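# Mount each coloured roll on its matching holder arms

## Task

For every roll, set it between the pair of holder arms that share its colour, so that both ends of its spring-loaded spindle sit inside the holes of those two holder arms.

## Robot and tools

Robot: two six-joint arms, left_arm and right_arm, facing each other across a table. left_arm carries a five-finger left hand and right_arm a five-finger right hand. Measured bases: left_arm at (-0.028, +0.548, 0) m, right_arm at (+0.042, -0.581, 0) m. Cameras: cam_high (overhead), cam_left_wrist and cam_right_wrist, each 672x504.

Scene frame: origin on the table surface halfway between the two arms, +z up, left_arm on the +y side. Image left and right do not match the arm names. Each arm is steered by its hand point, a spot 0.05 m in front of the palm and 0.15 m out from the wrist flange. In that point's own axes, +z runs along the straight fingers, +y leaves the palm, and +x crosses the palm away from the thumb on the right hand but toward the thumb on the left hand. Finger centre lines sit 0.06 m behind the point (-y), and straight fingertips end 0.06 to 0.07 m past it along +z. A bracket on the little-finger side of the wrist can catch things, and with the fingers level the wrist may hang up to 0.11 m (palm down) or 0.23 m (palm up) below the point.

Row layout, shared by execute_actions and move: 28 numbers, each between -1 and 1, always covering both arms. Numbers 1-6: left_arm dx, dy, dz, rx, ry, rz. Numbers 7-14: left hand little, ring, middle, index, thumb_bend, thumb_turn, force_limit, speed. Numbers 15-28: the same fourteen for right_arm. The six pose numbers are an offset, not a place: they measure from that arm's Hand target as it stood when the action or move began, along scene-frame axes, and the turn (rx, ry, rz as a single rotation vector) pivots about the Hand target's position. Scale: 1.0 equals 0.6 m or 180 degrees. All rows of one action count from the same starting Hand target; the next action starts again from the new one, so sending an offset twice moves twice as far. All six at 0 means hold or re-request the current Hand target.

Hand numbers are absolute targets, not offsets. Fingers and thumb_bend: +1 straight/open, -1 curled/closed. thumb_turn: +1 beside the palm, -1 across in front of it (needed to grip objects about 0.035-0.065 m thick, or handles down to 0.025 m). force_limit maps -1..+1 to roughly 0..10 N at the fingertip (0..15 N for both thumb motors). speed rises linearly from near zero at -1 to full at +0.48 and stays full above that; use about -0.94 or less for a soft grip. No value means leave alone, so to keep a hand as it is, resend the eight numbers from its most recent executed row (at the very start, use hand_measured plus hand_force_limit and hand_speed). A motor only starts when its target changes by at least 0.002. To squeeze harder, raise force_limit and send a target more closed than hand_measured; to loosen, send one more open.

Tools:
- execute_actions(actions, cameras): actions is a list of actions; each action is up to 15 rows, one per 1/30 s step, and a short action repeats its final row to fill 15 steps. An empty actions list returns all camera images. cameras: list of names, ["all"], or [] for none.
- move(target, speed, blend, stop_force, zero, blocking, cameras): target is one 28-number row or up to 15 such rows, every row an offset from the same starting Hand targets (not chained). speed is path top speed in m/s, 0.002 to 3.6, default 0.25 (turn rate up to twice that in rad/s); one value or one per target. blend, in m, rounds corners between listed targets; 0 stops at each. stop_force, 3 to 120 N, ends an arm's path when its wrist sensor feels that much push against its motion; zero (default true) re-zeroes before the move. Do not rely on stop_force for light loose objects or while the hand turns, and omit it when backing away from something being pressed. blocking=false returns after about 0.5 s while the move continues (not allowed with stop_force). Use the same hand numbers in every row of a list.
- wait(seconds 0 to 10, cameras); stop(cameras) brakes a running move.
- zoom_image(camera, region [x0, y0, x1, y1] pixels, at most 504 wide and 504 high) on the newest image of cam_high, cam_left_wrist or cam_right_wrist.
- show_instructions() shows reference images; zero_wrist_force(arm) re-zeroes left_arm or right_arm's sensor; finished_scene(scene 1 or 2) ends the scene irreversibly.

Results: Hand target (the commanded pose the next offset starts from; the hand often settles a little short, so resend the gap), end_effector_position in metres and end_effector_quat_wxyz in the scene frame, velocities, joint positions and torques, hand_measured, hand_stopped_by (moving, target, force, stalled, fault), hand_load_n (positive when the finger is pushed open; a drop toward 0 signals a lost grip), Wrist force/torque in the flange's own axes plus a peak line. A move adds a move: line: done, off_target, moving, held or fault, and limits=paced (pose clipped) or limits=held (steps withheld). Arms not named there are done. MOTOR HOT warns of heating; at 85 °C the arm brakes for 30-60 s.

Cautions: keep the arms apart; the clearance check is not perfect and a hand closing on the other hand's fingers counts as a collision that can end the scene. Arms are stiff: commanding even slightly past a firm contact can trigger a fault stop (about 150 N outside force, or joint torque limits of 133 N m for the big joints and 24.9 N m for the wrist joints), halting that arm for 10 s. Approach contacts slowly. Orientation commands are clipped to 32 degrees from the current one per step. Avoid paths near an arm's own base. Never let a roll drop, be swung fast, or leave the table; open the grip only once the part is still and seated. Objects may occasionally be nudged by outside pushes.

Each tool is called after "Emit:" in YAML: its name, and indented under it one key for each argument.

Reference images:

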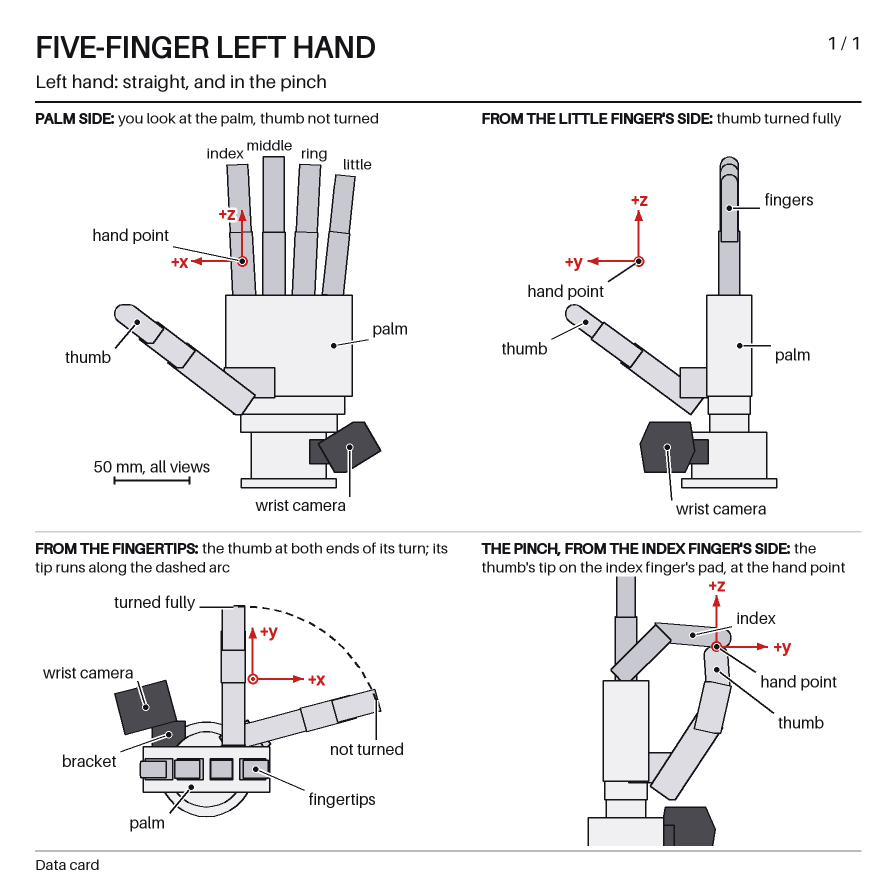

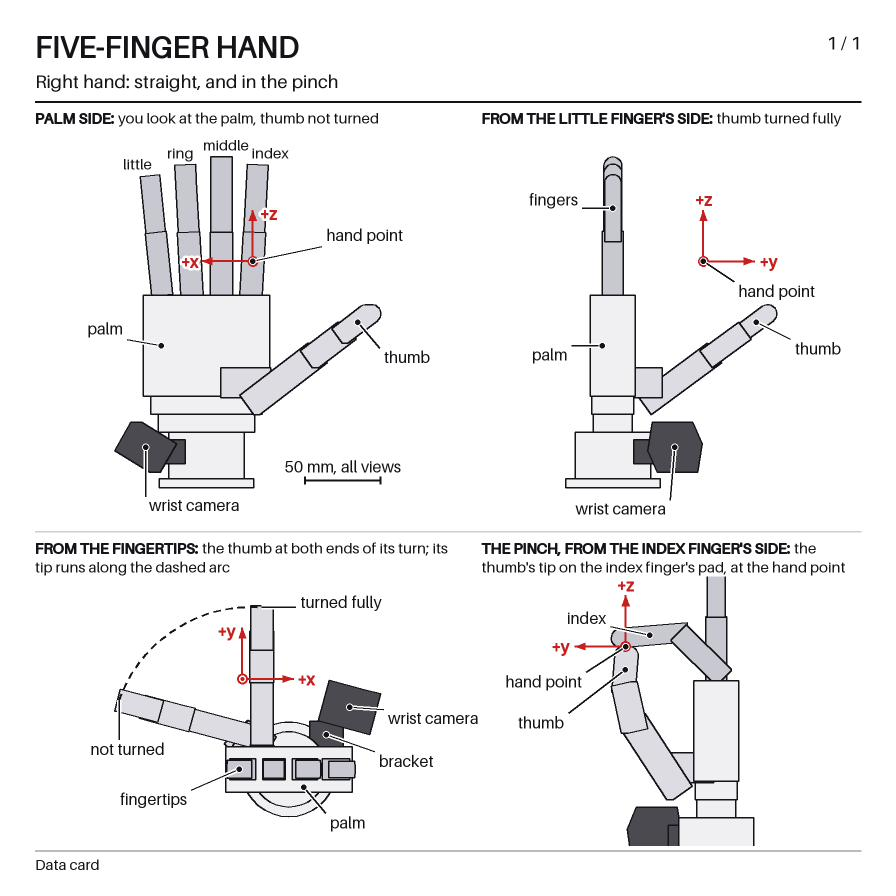

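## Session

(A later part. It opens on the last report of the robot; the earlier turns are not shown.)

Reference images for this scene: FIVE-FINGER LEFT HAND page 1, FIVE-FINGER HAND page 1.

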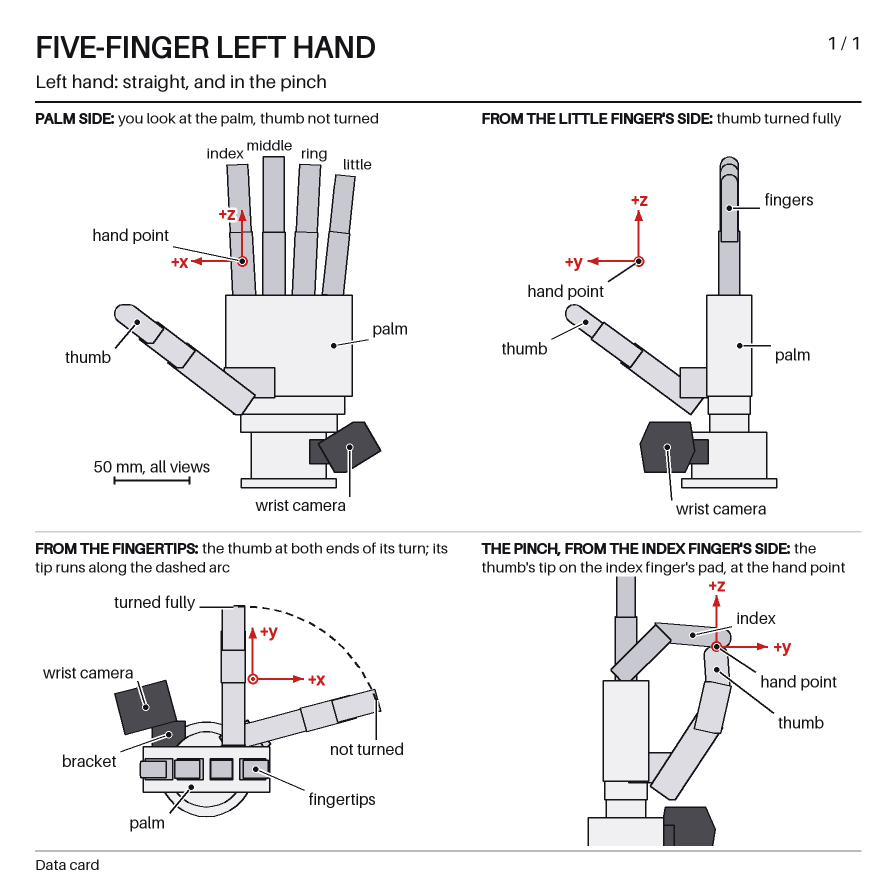

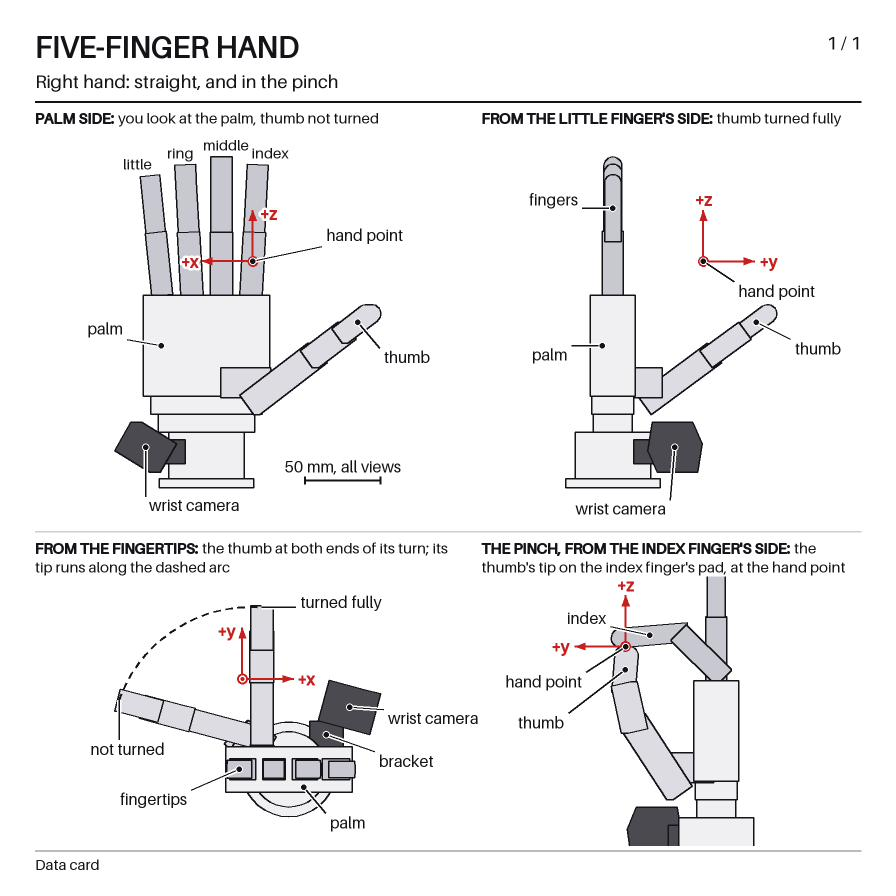

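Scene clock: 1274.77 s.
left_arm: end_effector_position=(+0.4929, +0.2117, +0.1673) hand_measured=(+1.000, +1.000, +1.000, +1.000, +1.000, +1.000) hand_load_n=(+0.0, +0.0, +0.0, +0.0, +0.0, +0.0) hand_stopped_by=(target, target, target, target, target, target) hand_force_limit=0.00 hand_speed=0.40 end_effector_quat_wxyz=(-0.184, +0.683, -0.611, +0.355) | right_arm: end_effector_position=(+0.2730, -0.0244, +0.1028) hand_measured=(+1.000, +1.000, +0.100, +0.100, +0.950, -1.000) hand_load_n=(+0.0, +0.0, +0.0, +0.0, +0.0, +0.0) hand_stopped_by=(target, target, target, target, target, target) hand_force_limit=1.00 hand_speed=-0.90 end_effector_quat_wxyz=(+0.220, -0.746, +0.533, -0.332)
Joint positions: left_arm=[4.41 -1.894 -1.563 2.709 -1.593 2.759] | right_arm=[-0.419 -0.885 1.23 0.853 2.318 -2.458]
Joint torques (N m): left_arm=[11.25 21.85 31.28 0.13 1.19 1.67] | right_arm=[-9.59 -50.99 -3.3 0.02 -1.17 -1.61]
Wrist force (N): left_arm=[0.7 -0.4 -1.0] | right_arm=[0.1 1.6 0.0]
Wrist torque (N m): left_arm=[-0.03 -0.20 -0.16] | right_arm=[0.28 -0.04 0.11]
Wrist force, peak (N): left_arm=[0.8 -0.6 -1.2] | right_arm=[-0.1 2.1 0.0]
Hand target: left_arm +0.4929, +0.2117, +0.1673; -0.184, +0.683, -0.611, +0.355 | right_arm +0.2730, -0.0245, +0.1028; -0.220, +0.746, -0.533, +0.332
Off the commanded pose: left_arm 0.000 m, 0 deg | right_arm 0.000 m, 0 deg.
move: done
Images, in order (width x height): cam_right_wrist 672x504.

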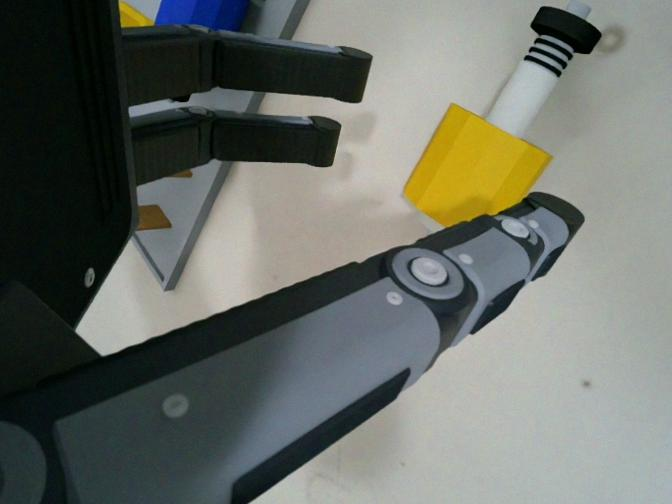

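Emit:
move:
  target: [0,0,0,0,0,0,1,1,1,1,1,1,0,0.4,0.0003,0.0063,-0.080,0,0,0,1,1,0.1,0.1,0.95,-1,1.0,-0.9]
  speed: 0.06
  cameras: ["cam_right_wrist"]

Emit:
move:
  target: [0,0,0,0,0,0,1,1,1,1,1,1,0,0.4,0,0,-0.0345,0,0,0,1,1,0.1,0.1,0.95,-1,1.0,-0.9]
  speed: 0.015
  stop_force: 3
  cameras: ["cam_right_wrist"]

Scene clock: 1276.97 s.
left_arm: end_effector_position=(+0.4929, +0.2117, +0.1673) hand_measured=(+1.000, +1.000, +1.000, +1.000, +1.000, +1.000) hand_load_n=(+0.0, +0.0, +0.0, +0.0, +0.0, -0.5) hand_stopped_by=(target, target, target, target, target, target) hand_force_limit=0.00 hand_speed=0.40 end_effector_quat_wxyz=(-0.184, +0.683, -0.611, +0.355) | right_arm: end_effector_position=(+0.2732, -0.0207, +0.0549) hand_measured=(+1.000, +1.000, +0.100, +0.100, +0.950, -1.000) hand_load_n=(+0.0, +0.0, +0.0, +0.0, +0.0, +0.0) hand_stopped_by=(target, target, target, target, target, target) hand_force_limit=1.00 hand_speed=-0.90 end_effector_quat_wxyz=(+0.220, -0.746, +0.533, -0.332)
Joint positions: left_arm=[4.41 -1.894 -1.563 2.709 -1.593 2.759] | right_arm=[-0.417 -0.831 1.266 0.764 2.319 -2.455]
Joint torques (N m): left_arm=[11.71 22.22 30.82 0.24 1.01 1.78] | right_arm=[12.6 -34.79 -3.19 0.32 3.13 1.49]
Wrist force (N): left_arm=[0.6 -0.6 -1.0] | right_arm=[-0.5 1.4 -0.1]
Wrist torque (N m): left_arm=[-0.05 -0.18 -0.17] | right_arm=[0.25 0.05 -0.09]
Wrist force, peak (N): left_arm=[0.9 -0.7 -1.0] | right_arm=[-0.7 2.0 0.4]
Hand target: left_arm +0.4929, +0.2117, +0.1673; -0.184, +0.683, -0.611, +0.355 | right_arm +0.2732, -0.0207, +0.0548; -0.220, +0.746, -0.533, +0.332
Off the commanded pose: left_arm 0.000 m, 0 deg | right_arm 0.000 m, 0 deg.
move: done
Images, in order (width x height): cam_right_wrist 672x504.

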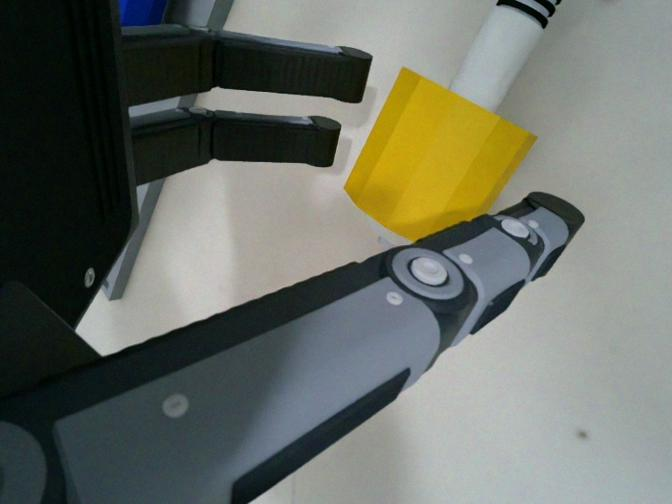

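Scene clock: 1279.27 s.
left_arm: end_effector_position=(+0.4929, +0.2117, +0.1673) hand_measured=(+1.000, +1.000, +1.000, +1.000, +1.000, +1.000) hand_load_n=(+0.0, +0.0, +0.0, +0.0, +0.0, +0.0) hand_stopped_by=(target, target, target, target, target, target) hand_force_limit=0.00 hand_speed=0.40 end_effector_quat_wxyz=(-0.184, +0.683, -0.611, +0.355) | right_arm: end_effector_position=(+0.2732, -0.0207, +0.0341) hand_measured=(+1.000, +1.000, +0.100, +0.100, +0.950, -1.000) hand_load_n=(+0.0, +0.0, +0.0, +0.0, +0.0, +0.0) hand_stopped_by=(target, target, target, target, target, target) hand_force_limit=1.00 hand_speed=-0.90 end_effector_quat_wxyz=(+0.220, -0.746, +0.533, -0.332)
Joint positions: left_arm=[4.41 -1.894 -1.563 2.709 -1.593 2.759] | right_arm=[-0.417 -0.809 1.284 0.723 2.319 -2.455]
Joint torques (N m): left_arm=[12.62 21.82 31.44 0.17 1.18 1.67] | right_arm=[10.68 -35.82 -3.07 0.06 2.7 -0.52]
Wrist force (N): left_arm=[0.9 -0.5 -0.9] | right_arm=[-0.2 1.9 0.1]
Wrist torque (N m): left_arm=[-0.03 -0.21 -0.15] | right_arm=[0.30 0.01 -0.06]
Wrist force, peak (N): left_arm=[0.9 -0.5 -1.1] | right_arm=[-0.4 2.0 0.0]
Hand target: left_arm +0.4929, +0.2117, +0.1673; -0.184, +0.683, -0.611, +0.355 | right_arm +0.2732, -0.0207, +0.0341; -0.220, +0.746, -0.533, +0.332
Off the commanded pose: left_arm 0.000 m, 0 deg | right_arm 0.000 m, 0 deg.
move: done
Images, in order (width x height): cam_right_wrist 672x504.

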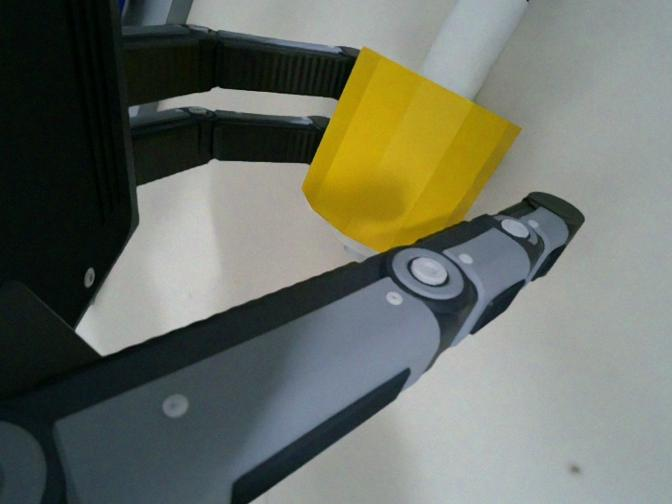

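Emit:
move:
  target: [0,0,0,0,0,0,1,1,1,1,1,1,0,0.4,-0.0010,0.0047,-0.0025,0,0,0,1,1,0.1,0.1,0.95,-1,1.0,-0.9]
  speed: 0.015
  stop_force: 3

Emit:
move:
  target: [0,0,0,0,0,0,1,1,1,1,1,1,0,0.4,0,0,0,0,0,0,1,1,-0.65,-0.65,-0.3,-1,1.0,-0.92]
  speed: 0.015
  cameras: ["cam_right_wrist"]

Scene clock: 1280.87 s.
left_arm: end_effector_position=(+0.4929, +0.2117, +0.1673) hand_measured=(+1.000, +1.000, +1.000, +1.000, +1.000, +1.000) hand_load_n=(-0.5, +0.0, +0.0, +0.0, +0.0, +0.0) hand_stopped_by=(target, target, target, target, target, target) hand_force_limit=0.00 hand_speed=0.40 end_effector_quat_wxyz=(-0.184, +0.683, -0.611, +0.355) | right_arm: end_effector_position=(+0.2726, -0.0179, +0.0326) hand_measured=(+1.000, +1.000, +0.100, +0.100, +0.950, -1.000) hand_load_n=(-0.5, +0.0, +0.0, +0.0, +0.0, +0.0) hand_stopped_by=(target, target, target, target, target, target) hand_force_limit=1.00 hand_speed=-0.90 end_effector_quat_wxyz=(+0.220, -0.746, +0.533, -0.332)
Joint positions: left_arm=[4.41 -1.894 -1.563 2.709 -1.593 2.759] | right_arm=[-0.414 -0.8 1.274 0.728 2.32 -2.451]
Joint torques (N m): left_arm=[11.98 22.35 30.48 0.25 1.2 1.79] | right_arm=[12.67 -34.77 -31.66 3.37 3.3 1.5]
Wrist force (N): left_arm=[0.7 -0.5 -1.1] | right_arm=[-0.6 1.9 0.0]
Wrist torque (N m): left_arm=[-0.03 -0.20 -0.16] | right_arm=[0.31 0.07 -0.09]
Wrist force, peak (N): left_arm=[1.0 -0.6 -1.1] | right_arm=[-0.6 1.9 0.0]
Hand target: left_arm +0.4929, +0.2117, +0.1673; -0.184, +0.683, -0.611, +0.355 | right_arm +0.2726, -0.0179, +0.0326; -0.220, +0.746, -0.533, +0.332
Off the commanded pose: left_arm 0.000 m, 0 deg | right_arm 0.000 m, 0 deg.
move: done

Scene clock: 1282.20 s.
left_arm: end_effector_position=(+0.4929, +0.2117, +0.1673) hand_measured=(+1.000, +1.000, +1.000, +1.000, +1.000, +1.000) hand_load_n=(+0.0, +0.0, +0.0, +0.0, +0.0, +0.0) hand_stopped_by=(target, target, target, target, target, target) hand_force_limit=0.00 hand_speed=0.40 end_effector_quat_wxyz=(-0.184, +0.683, -0.611, +0.355) | right_arm: end_effector_position=(+0.2726, -0.0179, +0.0326) hand_measured=(+1.000, +1.000, -0.084, -0.134, +0.852, -1.000) hand_load_n=(+0.0, +0.0, +5.5, +9.5, +17.0, -1.5) hand_stopped_by=(target, target, force, force, force, target) hand_force_limit=1.00 hand_speed=-0.92 end_effector_quat_wxyz=(+0.220, -0.746, +0.533, -0.332)
Joint positions: left_arm=[4.41 -1.894 -1.563 2.709 -1.593 2.759] | right_arm=[-0.414 -0.8 1.274 0.728 2.32 -2.451]
Joint torques (N m): left_arm=[11.56 22.27 30.89 0.2 1.12 1.65] | right_arm=[12.9 -37.08 -29.94 3.16 2.91 1.48]
Wrist force (N): left_arm=[0.7 -0.4 -1.0] | right_arm=[-0.1 0.9 -0.4]
Wrist torque (N m): left_arm=[-0.02 -0.19 -0.17] | right_arm=[0.23 0.04 -0.11]
Wrist force, peak (N): left_arm=[0.9 -0.5 -1.2] | right_arm=[-0.8 2.1 0.4]
Hand target: left_arm +0.4929, +0.2117, +0.1673; -0.184, +0.683, -0.611, +0.355 | right_arm +0.2726, -0.0179, +0.0326; -0.220, +0.746, -0.533, +0.332
Off the commanded pose: left_arm 0.000 m, 0 deg | right_arm 0.000 m, 0 deg.
move: done
Images, in order (width x height): cam_right_wrist 672x504.

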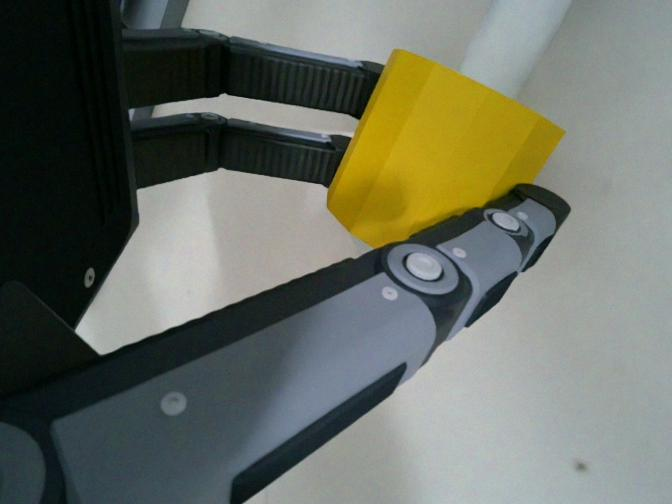

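Re-tighten with more-closed targets.

Emit:
move:
  target: [0,0,0,0,0,0,1,1,1,1,1,1,0,0.4,0,0,0,0,0,0,1,1,-0.72,-0.70,-0.35,-1,1.0,-0.9]
  speed: 0.015

Emit:
move:
  target: [0,0,0,0,0,0,1,1,1,1,1,1,0,0.4,0,0,0,0,0,0,1,1,-0.78,-0.72,-0.38,-1,1.0,-0.86]
  speed: 0.015
  cameras: ["cam_right_wrist"]

Scene clock: 1282.90 s.
left_arm: end_effector_position=(+0.4929, +0.2117, +0.1673) hand_measured=(+1.000, +1.000, +1.000, +1.000, +1.000, +1.000) hand_load_n=(+0.0, +0.0, +0.0, +0.0, +0.0, -0.5) hand_stopped_by=(target, target, target, target, target, target) hand_force_limit=0.00 hand_speed=0.40 end_effector_quat_wxyz=(-0.184, +0.683, -0.611, +0.355) | right_arm: end_effector_position=(+0.2726, -0.0179, +0.0326) hand_measured=(+1.000, +1.000, -0.098, -0.140, +0.852, -1.000) hand_load_n=(+0.0, +0.0, +11.5, +8.0, +20.5, +0.5) hand_stopped_by=(target, target, force, force, force, target) hand_force_limit=1.00 hand_speed=-0.90 end_effector_quat_wxyz=(+0.220, -0.746, +0.533, -0.332)
Joint positions: left_arm=[4.41 -1.894 -1.563 2.709 -1.593 2.759] | right_arm=[-0.414 -0.8 1.274 0.728 2.32 -2.451]
Joint torques (N m): left_arm=[11.16 21.82 31.14 0.24 1.08 1.54] | right_arm=[12.78 -37.6 -30.25 3.32 3.06 1.23]
Wrist force (N): left_arm=[0.4 -0.6 -1.1] | right_arm=[-0.6 2.3 0.4]
Wrist torque (N m): left_arm=[-0.04 -0.16 -0.18] | right_arm=[0.33 0.03 -0.06]
Wrist force, peak (N): left_arm=[0.8 -0.6 -1.2] | right_arm=[-0.8 2.6 0.7]
Hand target: left_arm +0.4929, +0.2117, +0.1673; -0.184, +0.683, -0.611, +0.355 | right_arm +0.2726, -0.0179, +0.0326; -0.220, +0.746, -0.533, +0.332
Off the commanded pose: left_arm 0.000 m, 0 deg | right_arm 0.000 m, 0 deg.
move: done

Scene clock: 1283.40 s.
left_arm: end_effector_position=(+0.4929, +0.2117, +0.1673) hand_measured=(+1.000, +1.000, +1.000, +1.000, +1.000, +1.000) hand_load_n=(+0.0, +0.0, +0.0, +0.0, +0.0, +0.0) hand_stopped_by=(target, target, target, target, target, target) hand_force_limit=0.00 hand_speed=0.40 end_effector_quat_wxyz=(-0.184, +0.683, -0.611, +0.355) | right_arm: end_effector_position=(+0.2726, -0.0179, +0.0326) hand_measured=(+1.000, +1.000, -0.098, -0.146, +0.852, -1.000) hand_load_n=(+0.0, +0.0, +10.0, +10.0, +21.5, -0.5) hand_stopped_by=(target, target, force, force, force, target) hand_force_limit=1.00 hand_speed=-0.86 end_effector_quat_wxyz=(+0.220, -0.746, +0.533, -0.332)
Joint positions: left_arm=[4.41 -1.894 -1.563 2.709 -1.593 2.759] | right_arm=[-0.414 -0.8 1.274 0.728 2.32 -2.451]
Joint torques (N m): left_arm=[11.67 22.07 30.56 0.32 1.26 1.55] | right_arm=[12.49 -37.5 -30.2 3.26 2.62 1.4]
Wrist force (N): left_arm=[0.8 -0.7 -1.0] | right_arm=[-0.5 2.3 0.4]
Wrist torque (N m): left_arm=[-0.07 -0.20 -0.15] | right_arm=[0.32 0.01 -0.06]
Wrist force, peak (N): left_arm=[0.8 -0.7 -1.0] | right_arm=[-0.8 2.4 0.5]
Hand target: left_arm +0.4929, +0.2117, +0.1673; -0.184, +0.683, -0.611, +0.355 | right_arm +0.2726, -0.0179, +0.0326; -0.220, +0.746, -0.533, +0.332
Off the commanded pose: left_arm 0.000 m, 0 deg | right_arm 0.000 m, 0 deg.
move: done
Images, in order (width x height): cam_right_wrist 672x504.

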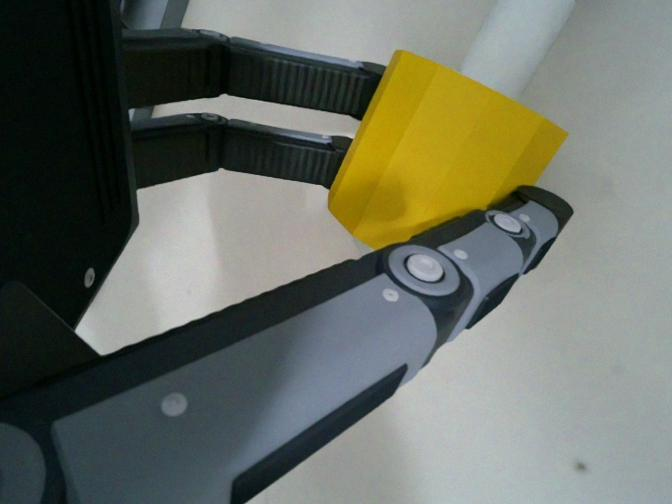

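Emit:
move:
  target: [0,0,0,0,0,0,1,1,1,1,1,1,0,0.4,0,0,0.010,0,0,0,1,1,-0.78,-0.72,-0.38,-1,1.0,-0.86]
  speed: 0.02

Emit:
move:
  target: [0,0,0,0,0,0,1,1,1,1,1,1,0,0.4,0,0,0.14,0,0,0,1,1,-0.78,-0.72,-0.38,-1,1.0,-0.86]
  speed: 0.05
  cameras: ["cam_right_wrist"]

Emit:
move:
  target: [0,0,0,0,0,0,1,1,1,1,1,1,0,0.4,0,0,0.04,0.1148,0.0208,-0.0272,1,1,-0.78,-0.72,-0.38,-1,1.0,-0.86]
  speed: 0.08
  cameras: ["cam_right_wrist"]

Scene clock: 1284.50 s.
left_arm: end_effector_position=(+0.4929, +0.2117, +0.1673) hand_measured=(+1.000, +1.000, +1.000, +1.000, +1.000, +1.000) hand_load_n=(+0.0, +0.0, +0.0, +0.0, -0.5, -0.5) hand_stopped_by=(target, target, target, target, target, target) hand_force_limit=0.00 hand_speed=0.40 end_effector_quat_wxyz=(-0.184, +0.683, -0.611, +0.355) | right_arm: end_effector_position=(+0.2726, -0.0179, +0.0385) hand_measured=(+1.000, +1.000, -0.098, -0.146, +0.852, -1.000) hand_load_n=(+0.0, +0.0, +10.0, +10.0, +21.5, -0.5) hand_stopped_by=(target, target, force, force, force, target) hand_force_limit=1.00 hand_speed=-0.86 end_effector_quat_wxyz=(+0.220, -0.746, +0.533, -0.332)
Joint positions: left_arm=[4.41 -1.894 -1.563 2.709 -1.593 2.759] | right_arm=[-0.414 -0.807 1.27 0.739 2.32 -2.451]
Joint torques (N m): left_arm=[11.55 21.88 31.1 0.25 1.1 1.68] | right_arm=[11.05 -51.03 -29.88 3.09 2.32 0.45]
Wrist force (N): left_arm=[0.5 -0.7 -0.9] | right_arm=[-0.6 2.3 0.4]
Wrist torque (N m): left_arm=[-0.07 -0.16 -0.17] | right_arm=[0.32 0.04 -0.07]
Wrist force, peak (N): left_arm=[0.9 -0.6 -1.1] | right_arm=[-0.7 2.5 0.0]
Hand target: left_arm +0.4929, +0.2117, +0.1673; -0.184, +0.683, -0.611, +0.355 | right_arm +0.2726, -0.0179, +0.0386; -0.220, +0.746, -0.533, +0.332
Off the commanded pose: left_arm 0.000 m, 0 deg | right_arm 0.000 m, 0 deg.
move: done

Scene clock: 1286.67 s.
left_arm: end_effector_position=(+0.4929, +0.2117, +0.1673) hand_measured=(+1.000, +1.000, +1.000, +1.000, +1.000, +1.000) hand_load_n=(-0.5, +0.0, +0.0, +0.0, +0.0, +0.0) hand_stopped_by=(target, target, target, target, target, target) hand_force_limit=0.00 hand_speed=0.40 end_effector_quat_wxyz=(-0.184, +0.683, -0.611, +0.355) | right_arm: end_effector_position=(+0.2726, -0.0179, +0.1225) hand_measured=(+1.000, +1.000, -0.098, -0.146, +0.852, -1.000) hand_load_n=(+0.0, +0.0, +10.5, +10.0, +21.0, -0.5) hand_stopped_by=(target, target, force, force, force, target) hand_force_limit=1.00 hand_speed=-0.86 end_effector_quat_wxyz=(+0.220, -0.747, +0.533, -0.332)
Joint positions: left_arm=[4.41 -1.894 -1.563 2.709 -1.593 2.759] | right_arm=[-0.414 -0.884 1.176 0.91 2.32 -2.451]
Joint torques (N m): left_arm=[12.05 21.95 31.11 0.27 1.24 1.55] | right_arm=[0.34 -50.13 -32.46 3.53 -0.34 1.42]
Wrist force (N): left_arm=[0.9 -0.5 -0.9] | right_arm=[-0.2 2.3 0.4]
Wrist torque (N m): left_arm=[-0.05 -0.21 -0.15] | right_arm=[0.34 -0.01 -0.03]
Wrist force, peak (N): left_arm=[0.9 -0.4 -1.2] | right_arm=[-0.2 2.8 0.6]
Hand target: left_arm +0.4929, +0.2117, +0.1673; -0.184, +0.683, -0.611, +0.355 | right_arm +0.2726, -0.0179, +0.1226; -0.220, +0.746, -0.533, +0.332
Off the commanded pose: left_arm 0.000 m, 0 deg | right_arm 0.000 m, 0 deg.
move: done
Images, in order (width x height): cam_right_wrist 672x504.

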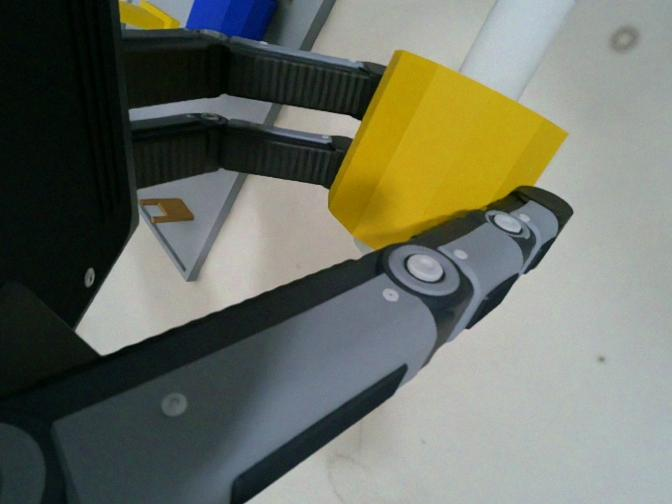

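Scene clock: 1289.50 s.
left_arm: end_effector_position=(+0.4929, +0.2117, +0.1673) hand_measured=(+1.000, +1.000, +1.000, +1.000, +1.000, +1.000) hand_load_n=(+0.0, -0.5, +0.0, -0.5, +0.0, +0.0) hand_stopped_by=(target, target, target, target, target, target) hand_force_limit=0.00 hand_speed=0.40 end_effector_quat_wxyz=(-0.184, +0.683, -0.611, +0.355) | right_arm: end_effector_position=(+0.2726, -0.0179, +0.1466) hand_measured=(+1.000, +1.000, -0.098, -0.146, +0.852, -1.000) hand_load_n=(+0.0, +0.0, +10.5, +10.0, +21.5, -0.5) hand_stopped_by=(target, target, force, force, force, target) hand_force_limit=1.00 hand_speed=-0.86 end_effector_quat_wxyz=(+0.319, -0.682, +0.622, -0.215)
Joint positions: left_arm=[4.41 -1.894 -1.563 2.709 -1.593 2.759] | right_arm=[-0.49 -1.092 1.411 0.667 2.136 -2.316]
Joint torques (N m): left_arm=[12.66 22 31.03 0.21 1.07 1.65] | right_arm=[-10.32 -43.8 -5.24 -0.04 -1.55 1.53]
Wrist force (N): left_arm=[0.9 -0.6 -1.0] | right_arm=[-0.5 1.7 0.5]
Wrist torque (N m): left_arm=[-0.06 -0.21 -0.15] | right_arm=[0.20 0.01 -0.14]
Wrist force, peak (N): left_arm=[0.8 -0.6 -1.2] | right_arm=[-0.5 2.7 0.5]
Hand target: left_arm +0.4929, +0.2117, +0.1673; -0.184, +0.683, -0.611, +0.355 | right_arm +0.2726, -0.0179, +0.1466; -0.319, +0.682, -0.622, +0.215
Off the commanded pose: left_arm 0.000 m, 0 deg | right_arm 0.000 m, 0 deg.
move: done
Images, in order (width x height): cam_right_wrist 672x504.

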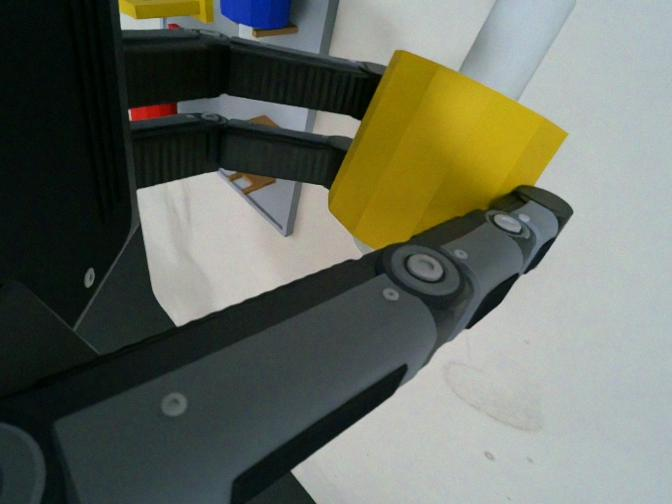

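Emit:
move:
  target: [0,0,0,0,0,0,1,1,1,1,1,1,0,0.4,0.5197,0.1037,0.0307,0,0,0,1,1,-0.78,-0.72,-0.38,-1,1.0,-0.86]
  speed: 0.12
  cameras: ["cam_right_wrist", "cam_high", "cam_left_wrist"]

Scene clock: 1294.17 s.
left_arm: end_effector_position=(+0.4929, +0.2117, +0.1673) hand_measured=(+1.000, +1.000, +1.000, +1.000, +1.000, +1.000) hand_load_n=(+0.0, +0.0, +0.0, +0.0, +0.0, +0.0) hand_stopped_by=(target, target, target, target, target, target) hand_force_limit=0.00 hand_speed=0.40 end_effector_quat_wxyz=(-0.184, +0.683, -0.611, +0.355) | right_arm: end_effector_position=(+0.5844, +0.0443, +0.1650) hand_measured=(+1.000, +1.000, -0.098, -0.146, +0.852, -1.000) hand_load_n=(+0.0, +0.0, +10.0, +10.0, +21.5, -0.5) hand_stopped_by=(target, target, force, force, force, target) hand_force_limit=1.00 hand_speed=-0.86 end_effector_quat_wxyz=(+0.319, -0.682, +0.622, -0.215)
Joint positions: left_arm=[4.41 -1.894 -1.563 2.709 -1.593 2.759] | right_arm=[-0.849 -0.514 0.323 1.036 1.915 -2.633]
Joint torques (N m): left_arm=[11.7 21.36 30.28 -0.02 0.87 1.52] | right_arm=[-2.66 -46.67 -32.84 2.11 2.78 1.6]
Wrist force (N): left_arm=[0.8 -0.5 -1.0] | right_arm=[0.0 2.0 -0.1]
Wrist torque (N m): left_arm=[-0.03 -0.20 -0.16] | right_arm=[0.29 0.00 -0.02]
Wrist force, peak (N): left_arm=[0.8 -0.8 -1.1] | right_arm=[-0.3 2.4 0.5]
Hand target: left_arm +0.4929, +0.2117, +0.1673; -0.184, +0.683, -0.611, +0.355 | right_arm +0.5844, +0.0444, +0.1650; -0.319, +0.682, -0.622, +0.215
Off the commanded pose: left_arm 0.000 m, 0 deg | right_arm 0.000 m, 0 deg.
move: done

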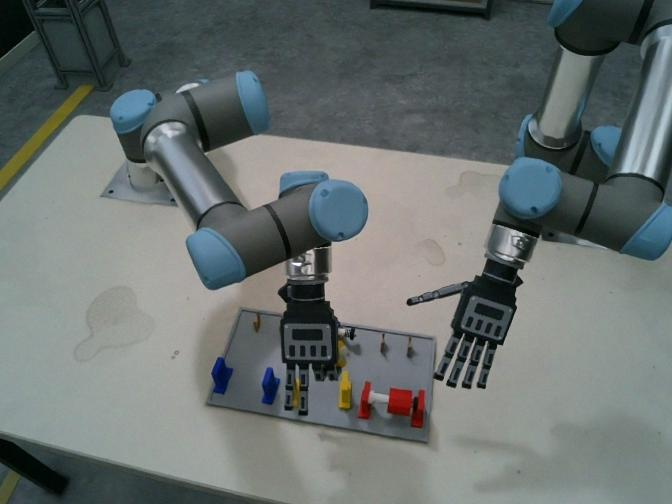

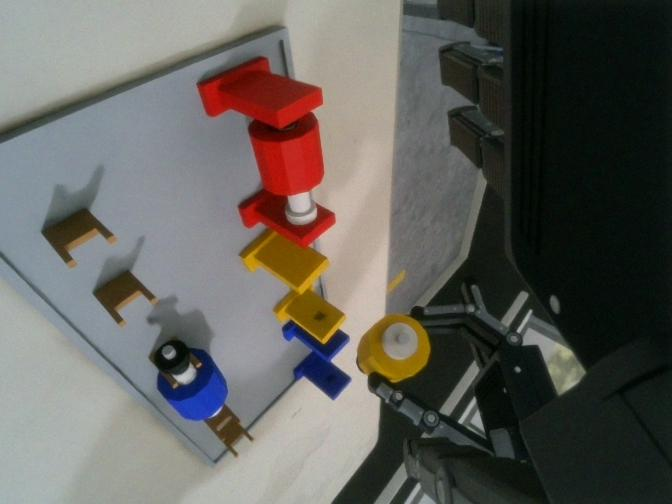

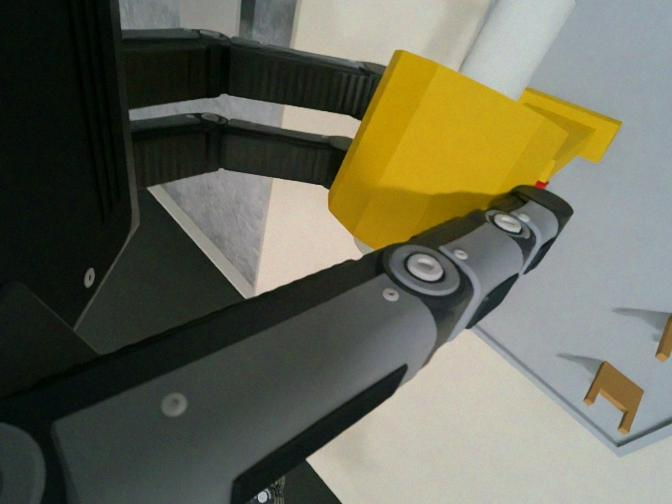

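Emit:
move:
  target: [0,0,0,0,0,0,1,1,1,1,1,1,0,0.4,0,0,-0.0583,0,0,0,1,1,-0.78,-0.72,-0.38,-1,1.0,-0.86]
  speed: 0.05
  cameras: ["cam_right_wrist", "cam_left_wrist"]

Scene clock: 1295.90 s.
left_arm: end_effector_position=(+0.4929, +0.2117, +0.1673) hand_measured=(+1.000, +1.000, +1.000, +1.000, +1.000, +1.000) hand_load_n=(+0.0, +0.0, +0.0, +0.0, +0.0, -0.5) hand_stopped_by=(target, target, target, target, target, target) hand_force_limit=0.00 hand_speed=0.40 end_effector_quat_wxyz=(-0.184, +0.683, -0.611, +0.355) | right_arm: end_effector_position=(+0.5844, +0.0444, +0.1301) hand_measured=(+1.000, +1.000, -0.098, -0.146, +0.852, -1.000) hand_load_n=(+0.0, +0.0, +10.0, +10.0, +21.0, -0.5) hand_stopped_by=(target, target, force, force, force, target) hand_force_limit=1.00 hand_speed=-0.86 end_effector_quat_wxyz=(+0.319, -0.682, +0.622, -0.215)
Joint positions: left_arm=[4.41 -1.894 -1.563 2.709 -1.593 2.759] | right_arm=[-0.849 -0.542 0.466 0.921 1.915 -2.633]
Joint torques (N m): left_arm=[12.16 22.57 30.86 -0.03 1.01 1.71] | right_arm=[-2.03 -60.85 -8.29 -0.69 -1.87 -1.25]
Wrist force (N): left_arm=[0.8 -0.4 -0.9] | right_arm=[-0.1 2.3 0.2]
Wrist torque (N m): left_arm=[-0.02 -0.21 -0.16] | right_arm=[0.32 0.00 -0.05]
Wrist force, peak (N): left_arm=[1.0 -0.5 -1.1] | right_arm=[-0.2 2.5 0.2]
Hand target: left_arm +0.4929, +0.2117, +0.1673; -0.184, +0.683, -0.611, +0.355 | right_arm +0.5844, +0.0444, +0.1300; -0.319, +0.682, -0.622, +0.215
Off the commanded pose: left_arm 0.000 m, 0 deg | right_arm 0.000 m, 0 deg.
move: done
Images, in order (width x height): cam_left_wrist 672x504, cam_right_wrist 672x504.

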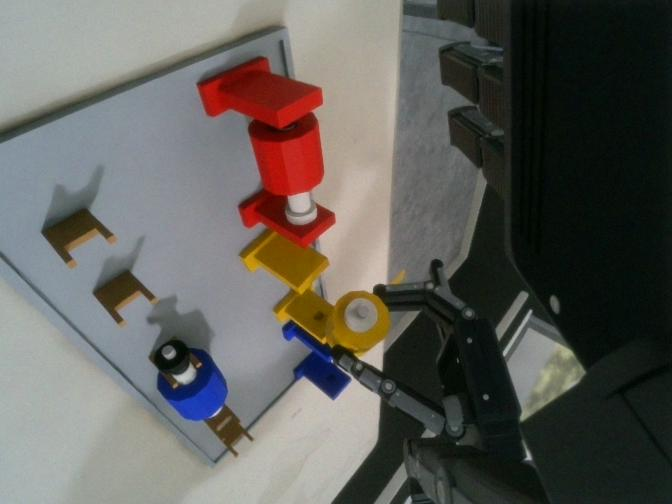

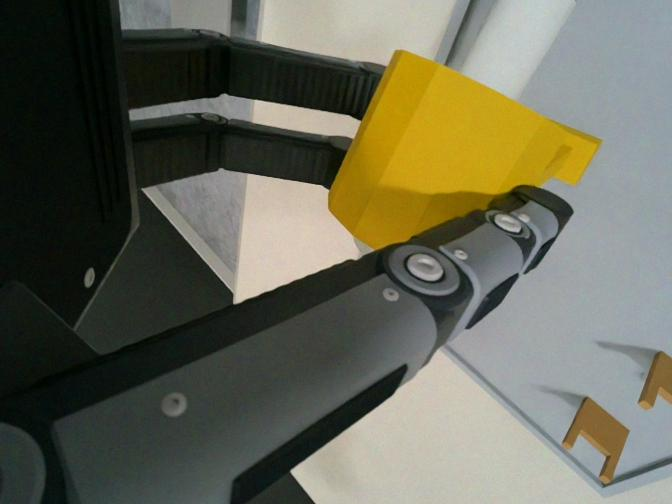

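Emit:
move:
  target: [0,0,0,0,0,0,1,1,1,1,1,1,0,0.4,0,0.005,-0.0392,0,0,0,1,1,-0.78,-0.72,-0.38,-1,1.0,-0.86]
  speed: 0.03
  stop_force: 5
  cameras: ["cam_right_wrist", "cam_left_wrist"]

Scene clock: 1298.33 s.
left_arm: end_effector_position=(+0.4929, +0.2117, +0.1673) hand_measured=(+1.000, +1.000, +1.000, +1.000, +1.000, +1.000) hand_load_n=(+0.0, +0.0, -0.5, +0.0, +0.0, -0.5) hand_stopped_by=(target, target, target, target, target, target) hand_force_limit=0.00 hand_speed=0.40 end_effector_quat_wxyz=(-0.184, +0.683, -0.611, +0.355) | right_arm: end_effector_position=(+0.5844, +0.0474, +0.1065) hand_measured=(+1.000, +1.000, -0.098, -0.146, +0.852, -1.000) hand_load_n=(+0.0, +0.0, +10.0, +10.0, +21.5, -0.5) hand_stopped_by=(target, target, force, force, force, target) hand_force_limit=1.00 hand_speed=-0.86 end_effector_quat_wxyz=(+0.319, -0.682, +0.622, -0.215)
Joint positions: left_arm=[4.41 -1.894 -1.563 2.709 -1.593 2.759] | right_arm=[-0.846 -0.535 0.513 0.867 1.917 -2.63]
Joint torques (N m): left_arm=[11.36 21.51 30.54 0.09 1.11 1.57] | right_arm=[11.87 -47.61 -6.81 -0.69 2.68 1.61]
Wrist force (N): left_arm=[0.7 -0.7 -1.0] | right_arm=[0.1 2.1 0.2]
Wrist torque (N m): left_arm=[-0.08 -0.19 -0.16] | right_arm=[0.30 -0.05 -0.05]
Wrist force, peak (N): left_arm=[0.7 -0.7 -1.2] | right_arm=[0.1 2.3 0.3]
Hand target: left_arm +0.4929, +0.2117, +0.1673; -0.184, +0.683, -0.611, +0.355 | right_arm +0.5844, +0.0474, +0.1065; -0.319, +0.682, -0.622, +0.215
Off the commanded pose: left_arm 0.000 m, 0 deg | right_arm 0.000 m, 0 deg.
move: done
Images, in order (width x height): cam_left_wrist 672x504, cam_right_wrist 672x504.

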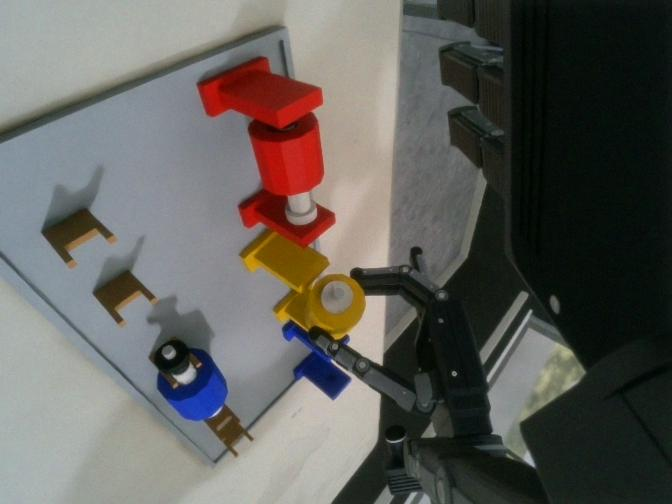

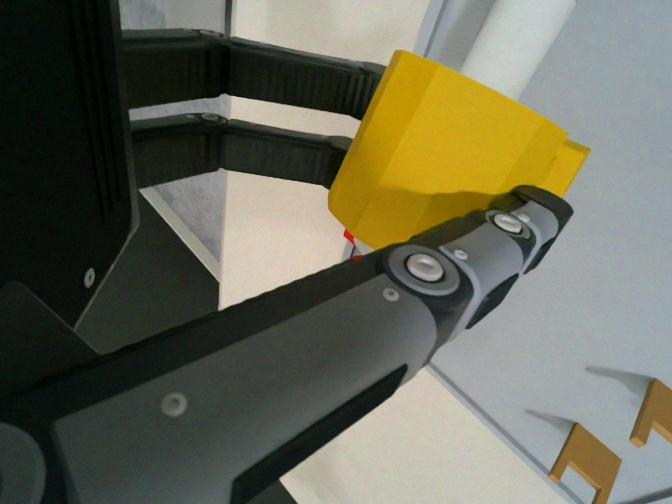

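Emit:
move:
  target: [0,0,0,0,0,0,1,1,1,1,1,1,0,0.4,0.0053,-0.0383,-0.0157,0,0,0,1,1,-0.78,-0.72,-0.38,-1,1.0,-0.86]
  speed: 0.015
  stop_force: 3
  cameras: ["cam_right_wrist", "cam_left_wrist"]

Scene clock: 1301.20 s.
left_arm: end_effector_position=(+0.4929, +0.2117, +0.1673) hand_measured=(+1.000, +1.000, +1.000, +1.000, +1.000, +1.000) hand_load_n=(+0.0, +0.0, +0.0, -0.5, +0.0, -0.5) hand_stopped_by=(target, target, target, target, target, target) hand_force_limit=0.00 hand_speed=0.40 end_effector_quat_wxyz=(-0.184, +0.683, -0.611, +0.355) | right_arm: end_effector_position=(+0.5876, +0.0244, +0.0971) hand_measured=(+1.000, +1.000, -0.098, -0.146, +0.852, -1.000) hand_load_n=(+0.0, +0.0, +10.0, +10.0, +21.5, -0.5) hand_stopped_by=(target, target, force, force, force, target) hand_force_limit=1.00 hand_speed=-0.86 end_effector_quat_wxyz=(+0.319, -0.682, +0.622, -0.215)
Joint positions: left_arm=[4.41 -1.894 -1.563 2.709 -1.593 2.759] | right_arm=[-0.875 -0.607 0.672 0.772 1.898 -2.653]
Joint torques (N m): left_arm=[11.67 21.75 31.2 0.04 1.1 1.51] | right_arm=[-11.02 -59.8 -7.04 -0.89 -1.76 -1.89]
Wrist force (N): left_arm=[0.8 -0.6 -1.1] | right_arm=[-0.7 2.2 0.3]
Wrist torque (N m): left_arm=[-0.05 -0.22 -0.15] | right_arm=[0.28 0.01 0.03]
Wrist force, peak (N): left_arm=[0.8 -0.7 -1.2] | right_arm=[-0.6 2.5 0.4]
Hand target: left_arm +0.4929, +0.2117, +0.1673; -0.184, +0.683, -0.611, +0.355 | right_arm +0.5876, +0.0244, +0.0971; -0.319, +0.682, -0.622, +0.215
Off the commanded pose: left_arm 0.000 m, 0 deg | right_arm 0.000 m, 0 deg.
move: done
Images, in order (width x height): cam_left_wrist 672x504, cam_right_wrist 672x504.

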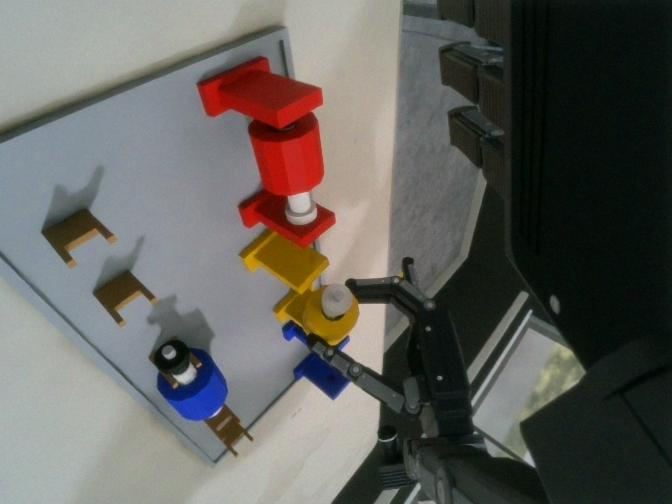

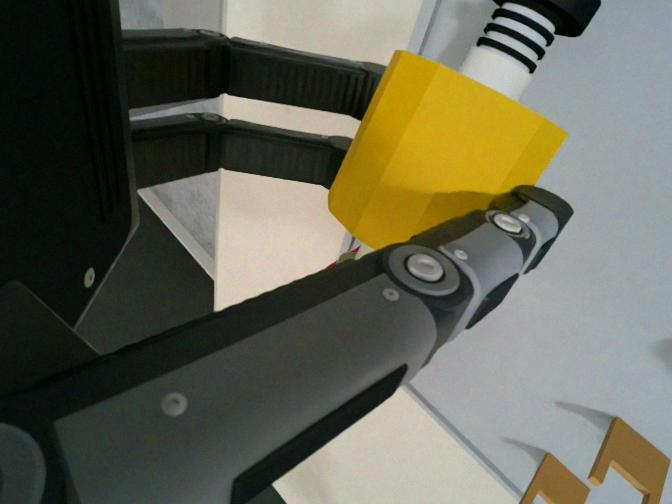

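Emit:
move:
  target: [0,0,0,0,0,0,1,1,1,1,1,1,0,0.4,0.0015,-0.0107,-0.0043,0,0,0,1,1,-0.78,-0.72,-0.38,-1,1.0,-0.86]
  speed: 0.012
  stop_force: 3
  cameras: ["cam_right_wrist"]

Scene clock: 1302.80 s.
left_arm: end_effector_position=(+0.4929, +0.2117, +0.1673) hand_measured=(+1.000, +1.000, +1.000, +1.000, +1.000, +1.000) hand_load_n=(+0.0, +0.0, -0.5, -0.5, +0.0, -0.5) hand_stopped_by=(target, target, target, target, target, target) hand_force_limit=0.00 hand_speed=0.40 end_effector_quat_wxyz=(-0.184, +0.683, -0.611, +0.355) | right_arm: end_effector_position=(+0.5885, +0.0180, +0.0945) hand_measured=(+1.000, +1.000, -0.098, -0.146, +0.852, -1.000) hand_load_n=(+0.0, +0.0, +10.5, +10.5, +21.5, -0.5) hand_stopped_by=(target, target, force, force, force, target) hand_force_limit=1.00 hand_speed=-0.86 end_effector_quat_wxyz=(+0.319, -0.682, +0.622, -0.215)
Joint positions: left_arm=[4.41 -1.894 -1.563 2.709 -1.593 2.759] | right_arm=[-0.883 -0.623 0.71 0.749 1.892 -2.66]
Joint torques (N m): left_arm=[10.83 21.84 31.35 0.01 1.06 1.61] | right_arm=[-11.33 -60.66 -6.96 -0.66 -1.81 -1.53]
Wrist force (N): left_arm=[0.7 -0.6 -1.0] | right_arm=[-0.6 2.4 0.4]
Wrist torque (N m): left_arm=[-0.04 -0.19 -0.16] | right_arm=[0.30 0.00 0.05]
Wrist force, peak (N): left_arm=[0.9 -0.7 -1.1] | right_arm=[-0.9 2.5 0.3]
Hand target: left_arm +0.4929, +0.2117, +0.1673; -0.184, +0.683, -0.611, +0.355 | right_arm +0.5885, +0.0180, +0.0945; -0.319, +0.682, -0.622, +0.215
Off the commanded pose: left_arm 0.000 m, 0 deg | right_arm 0.000 m, 0 deg.
move: done
Images, in order (width x height): cam_right_wrist 672x504.

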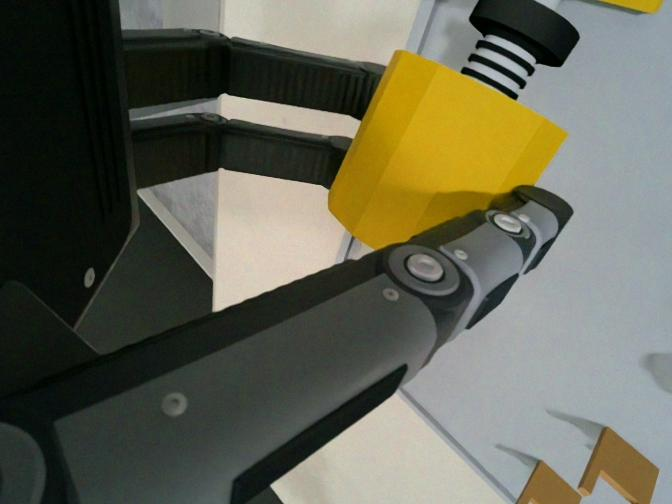

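Emit:
zoom_image:
  camera: "cam_right_wrist"
  region: [420, 0, 672, 189]

Scaled by 2.000 from the camera's 672x504 image, which has a finer 960x720 frame.

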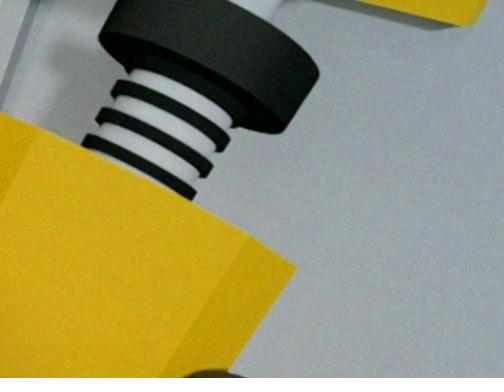

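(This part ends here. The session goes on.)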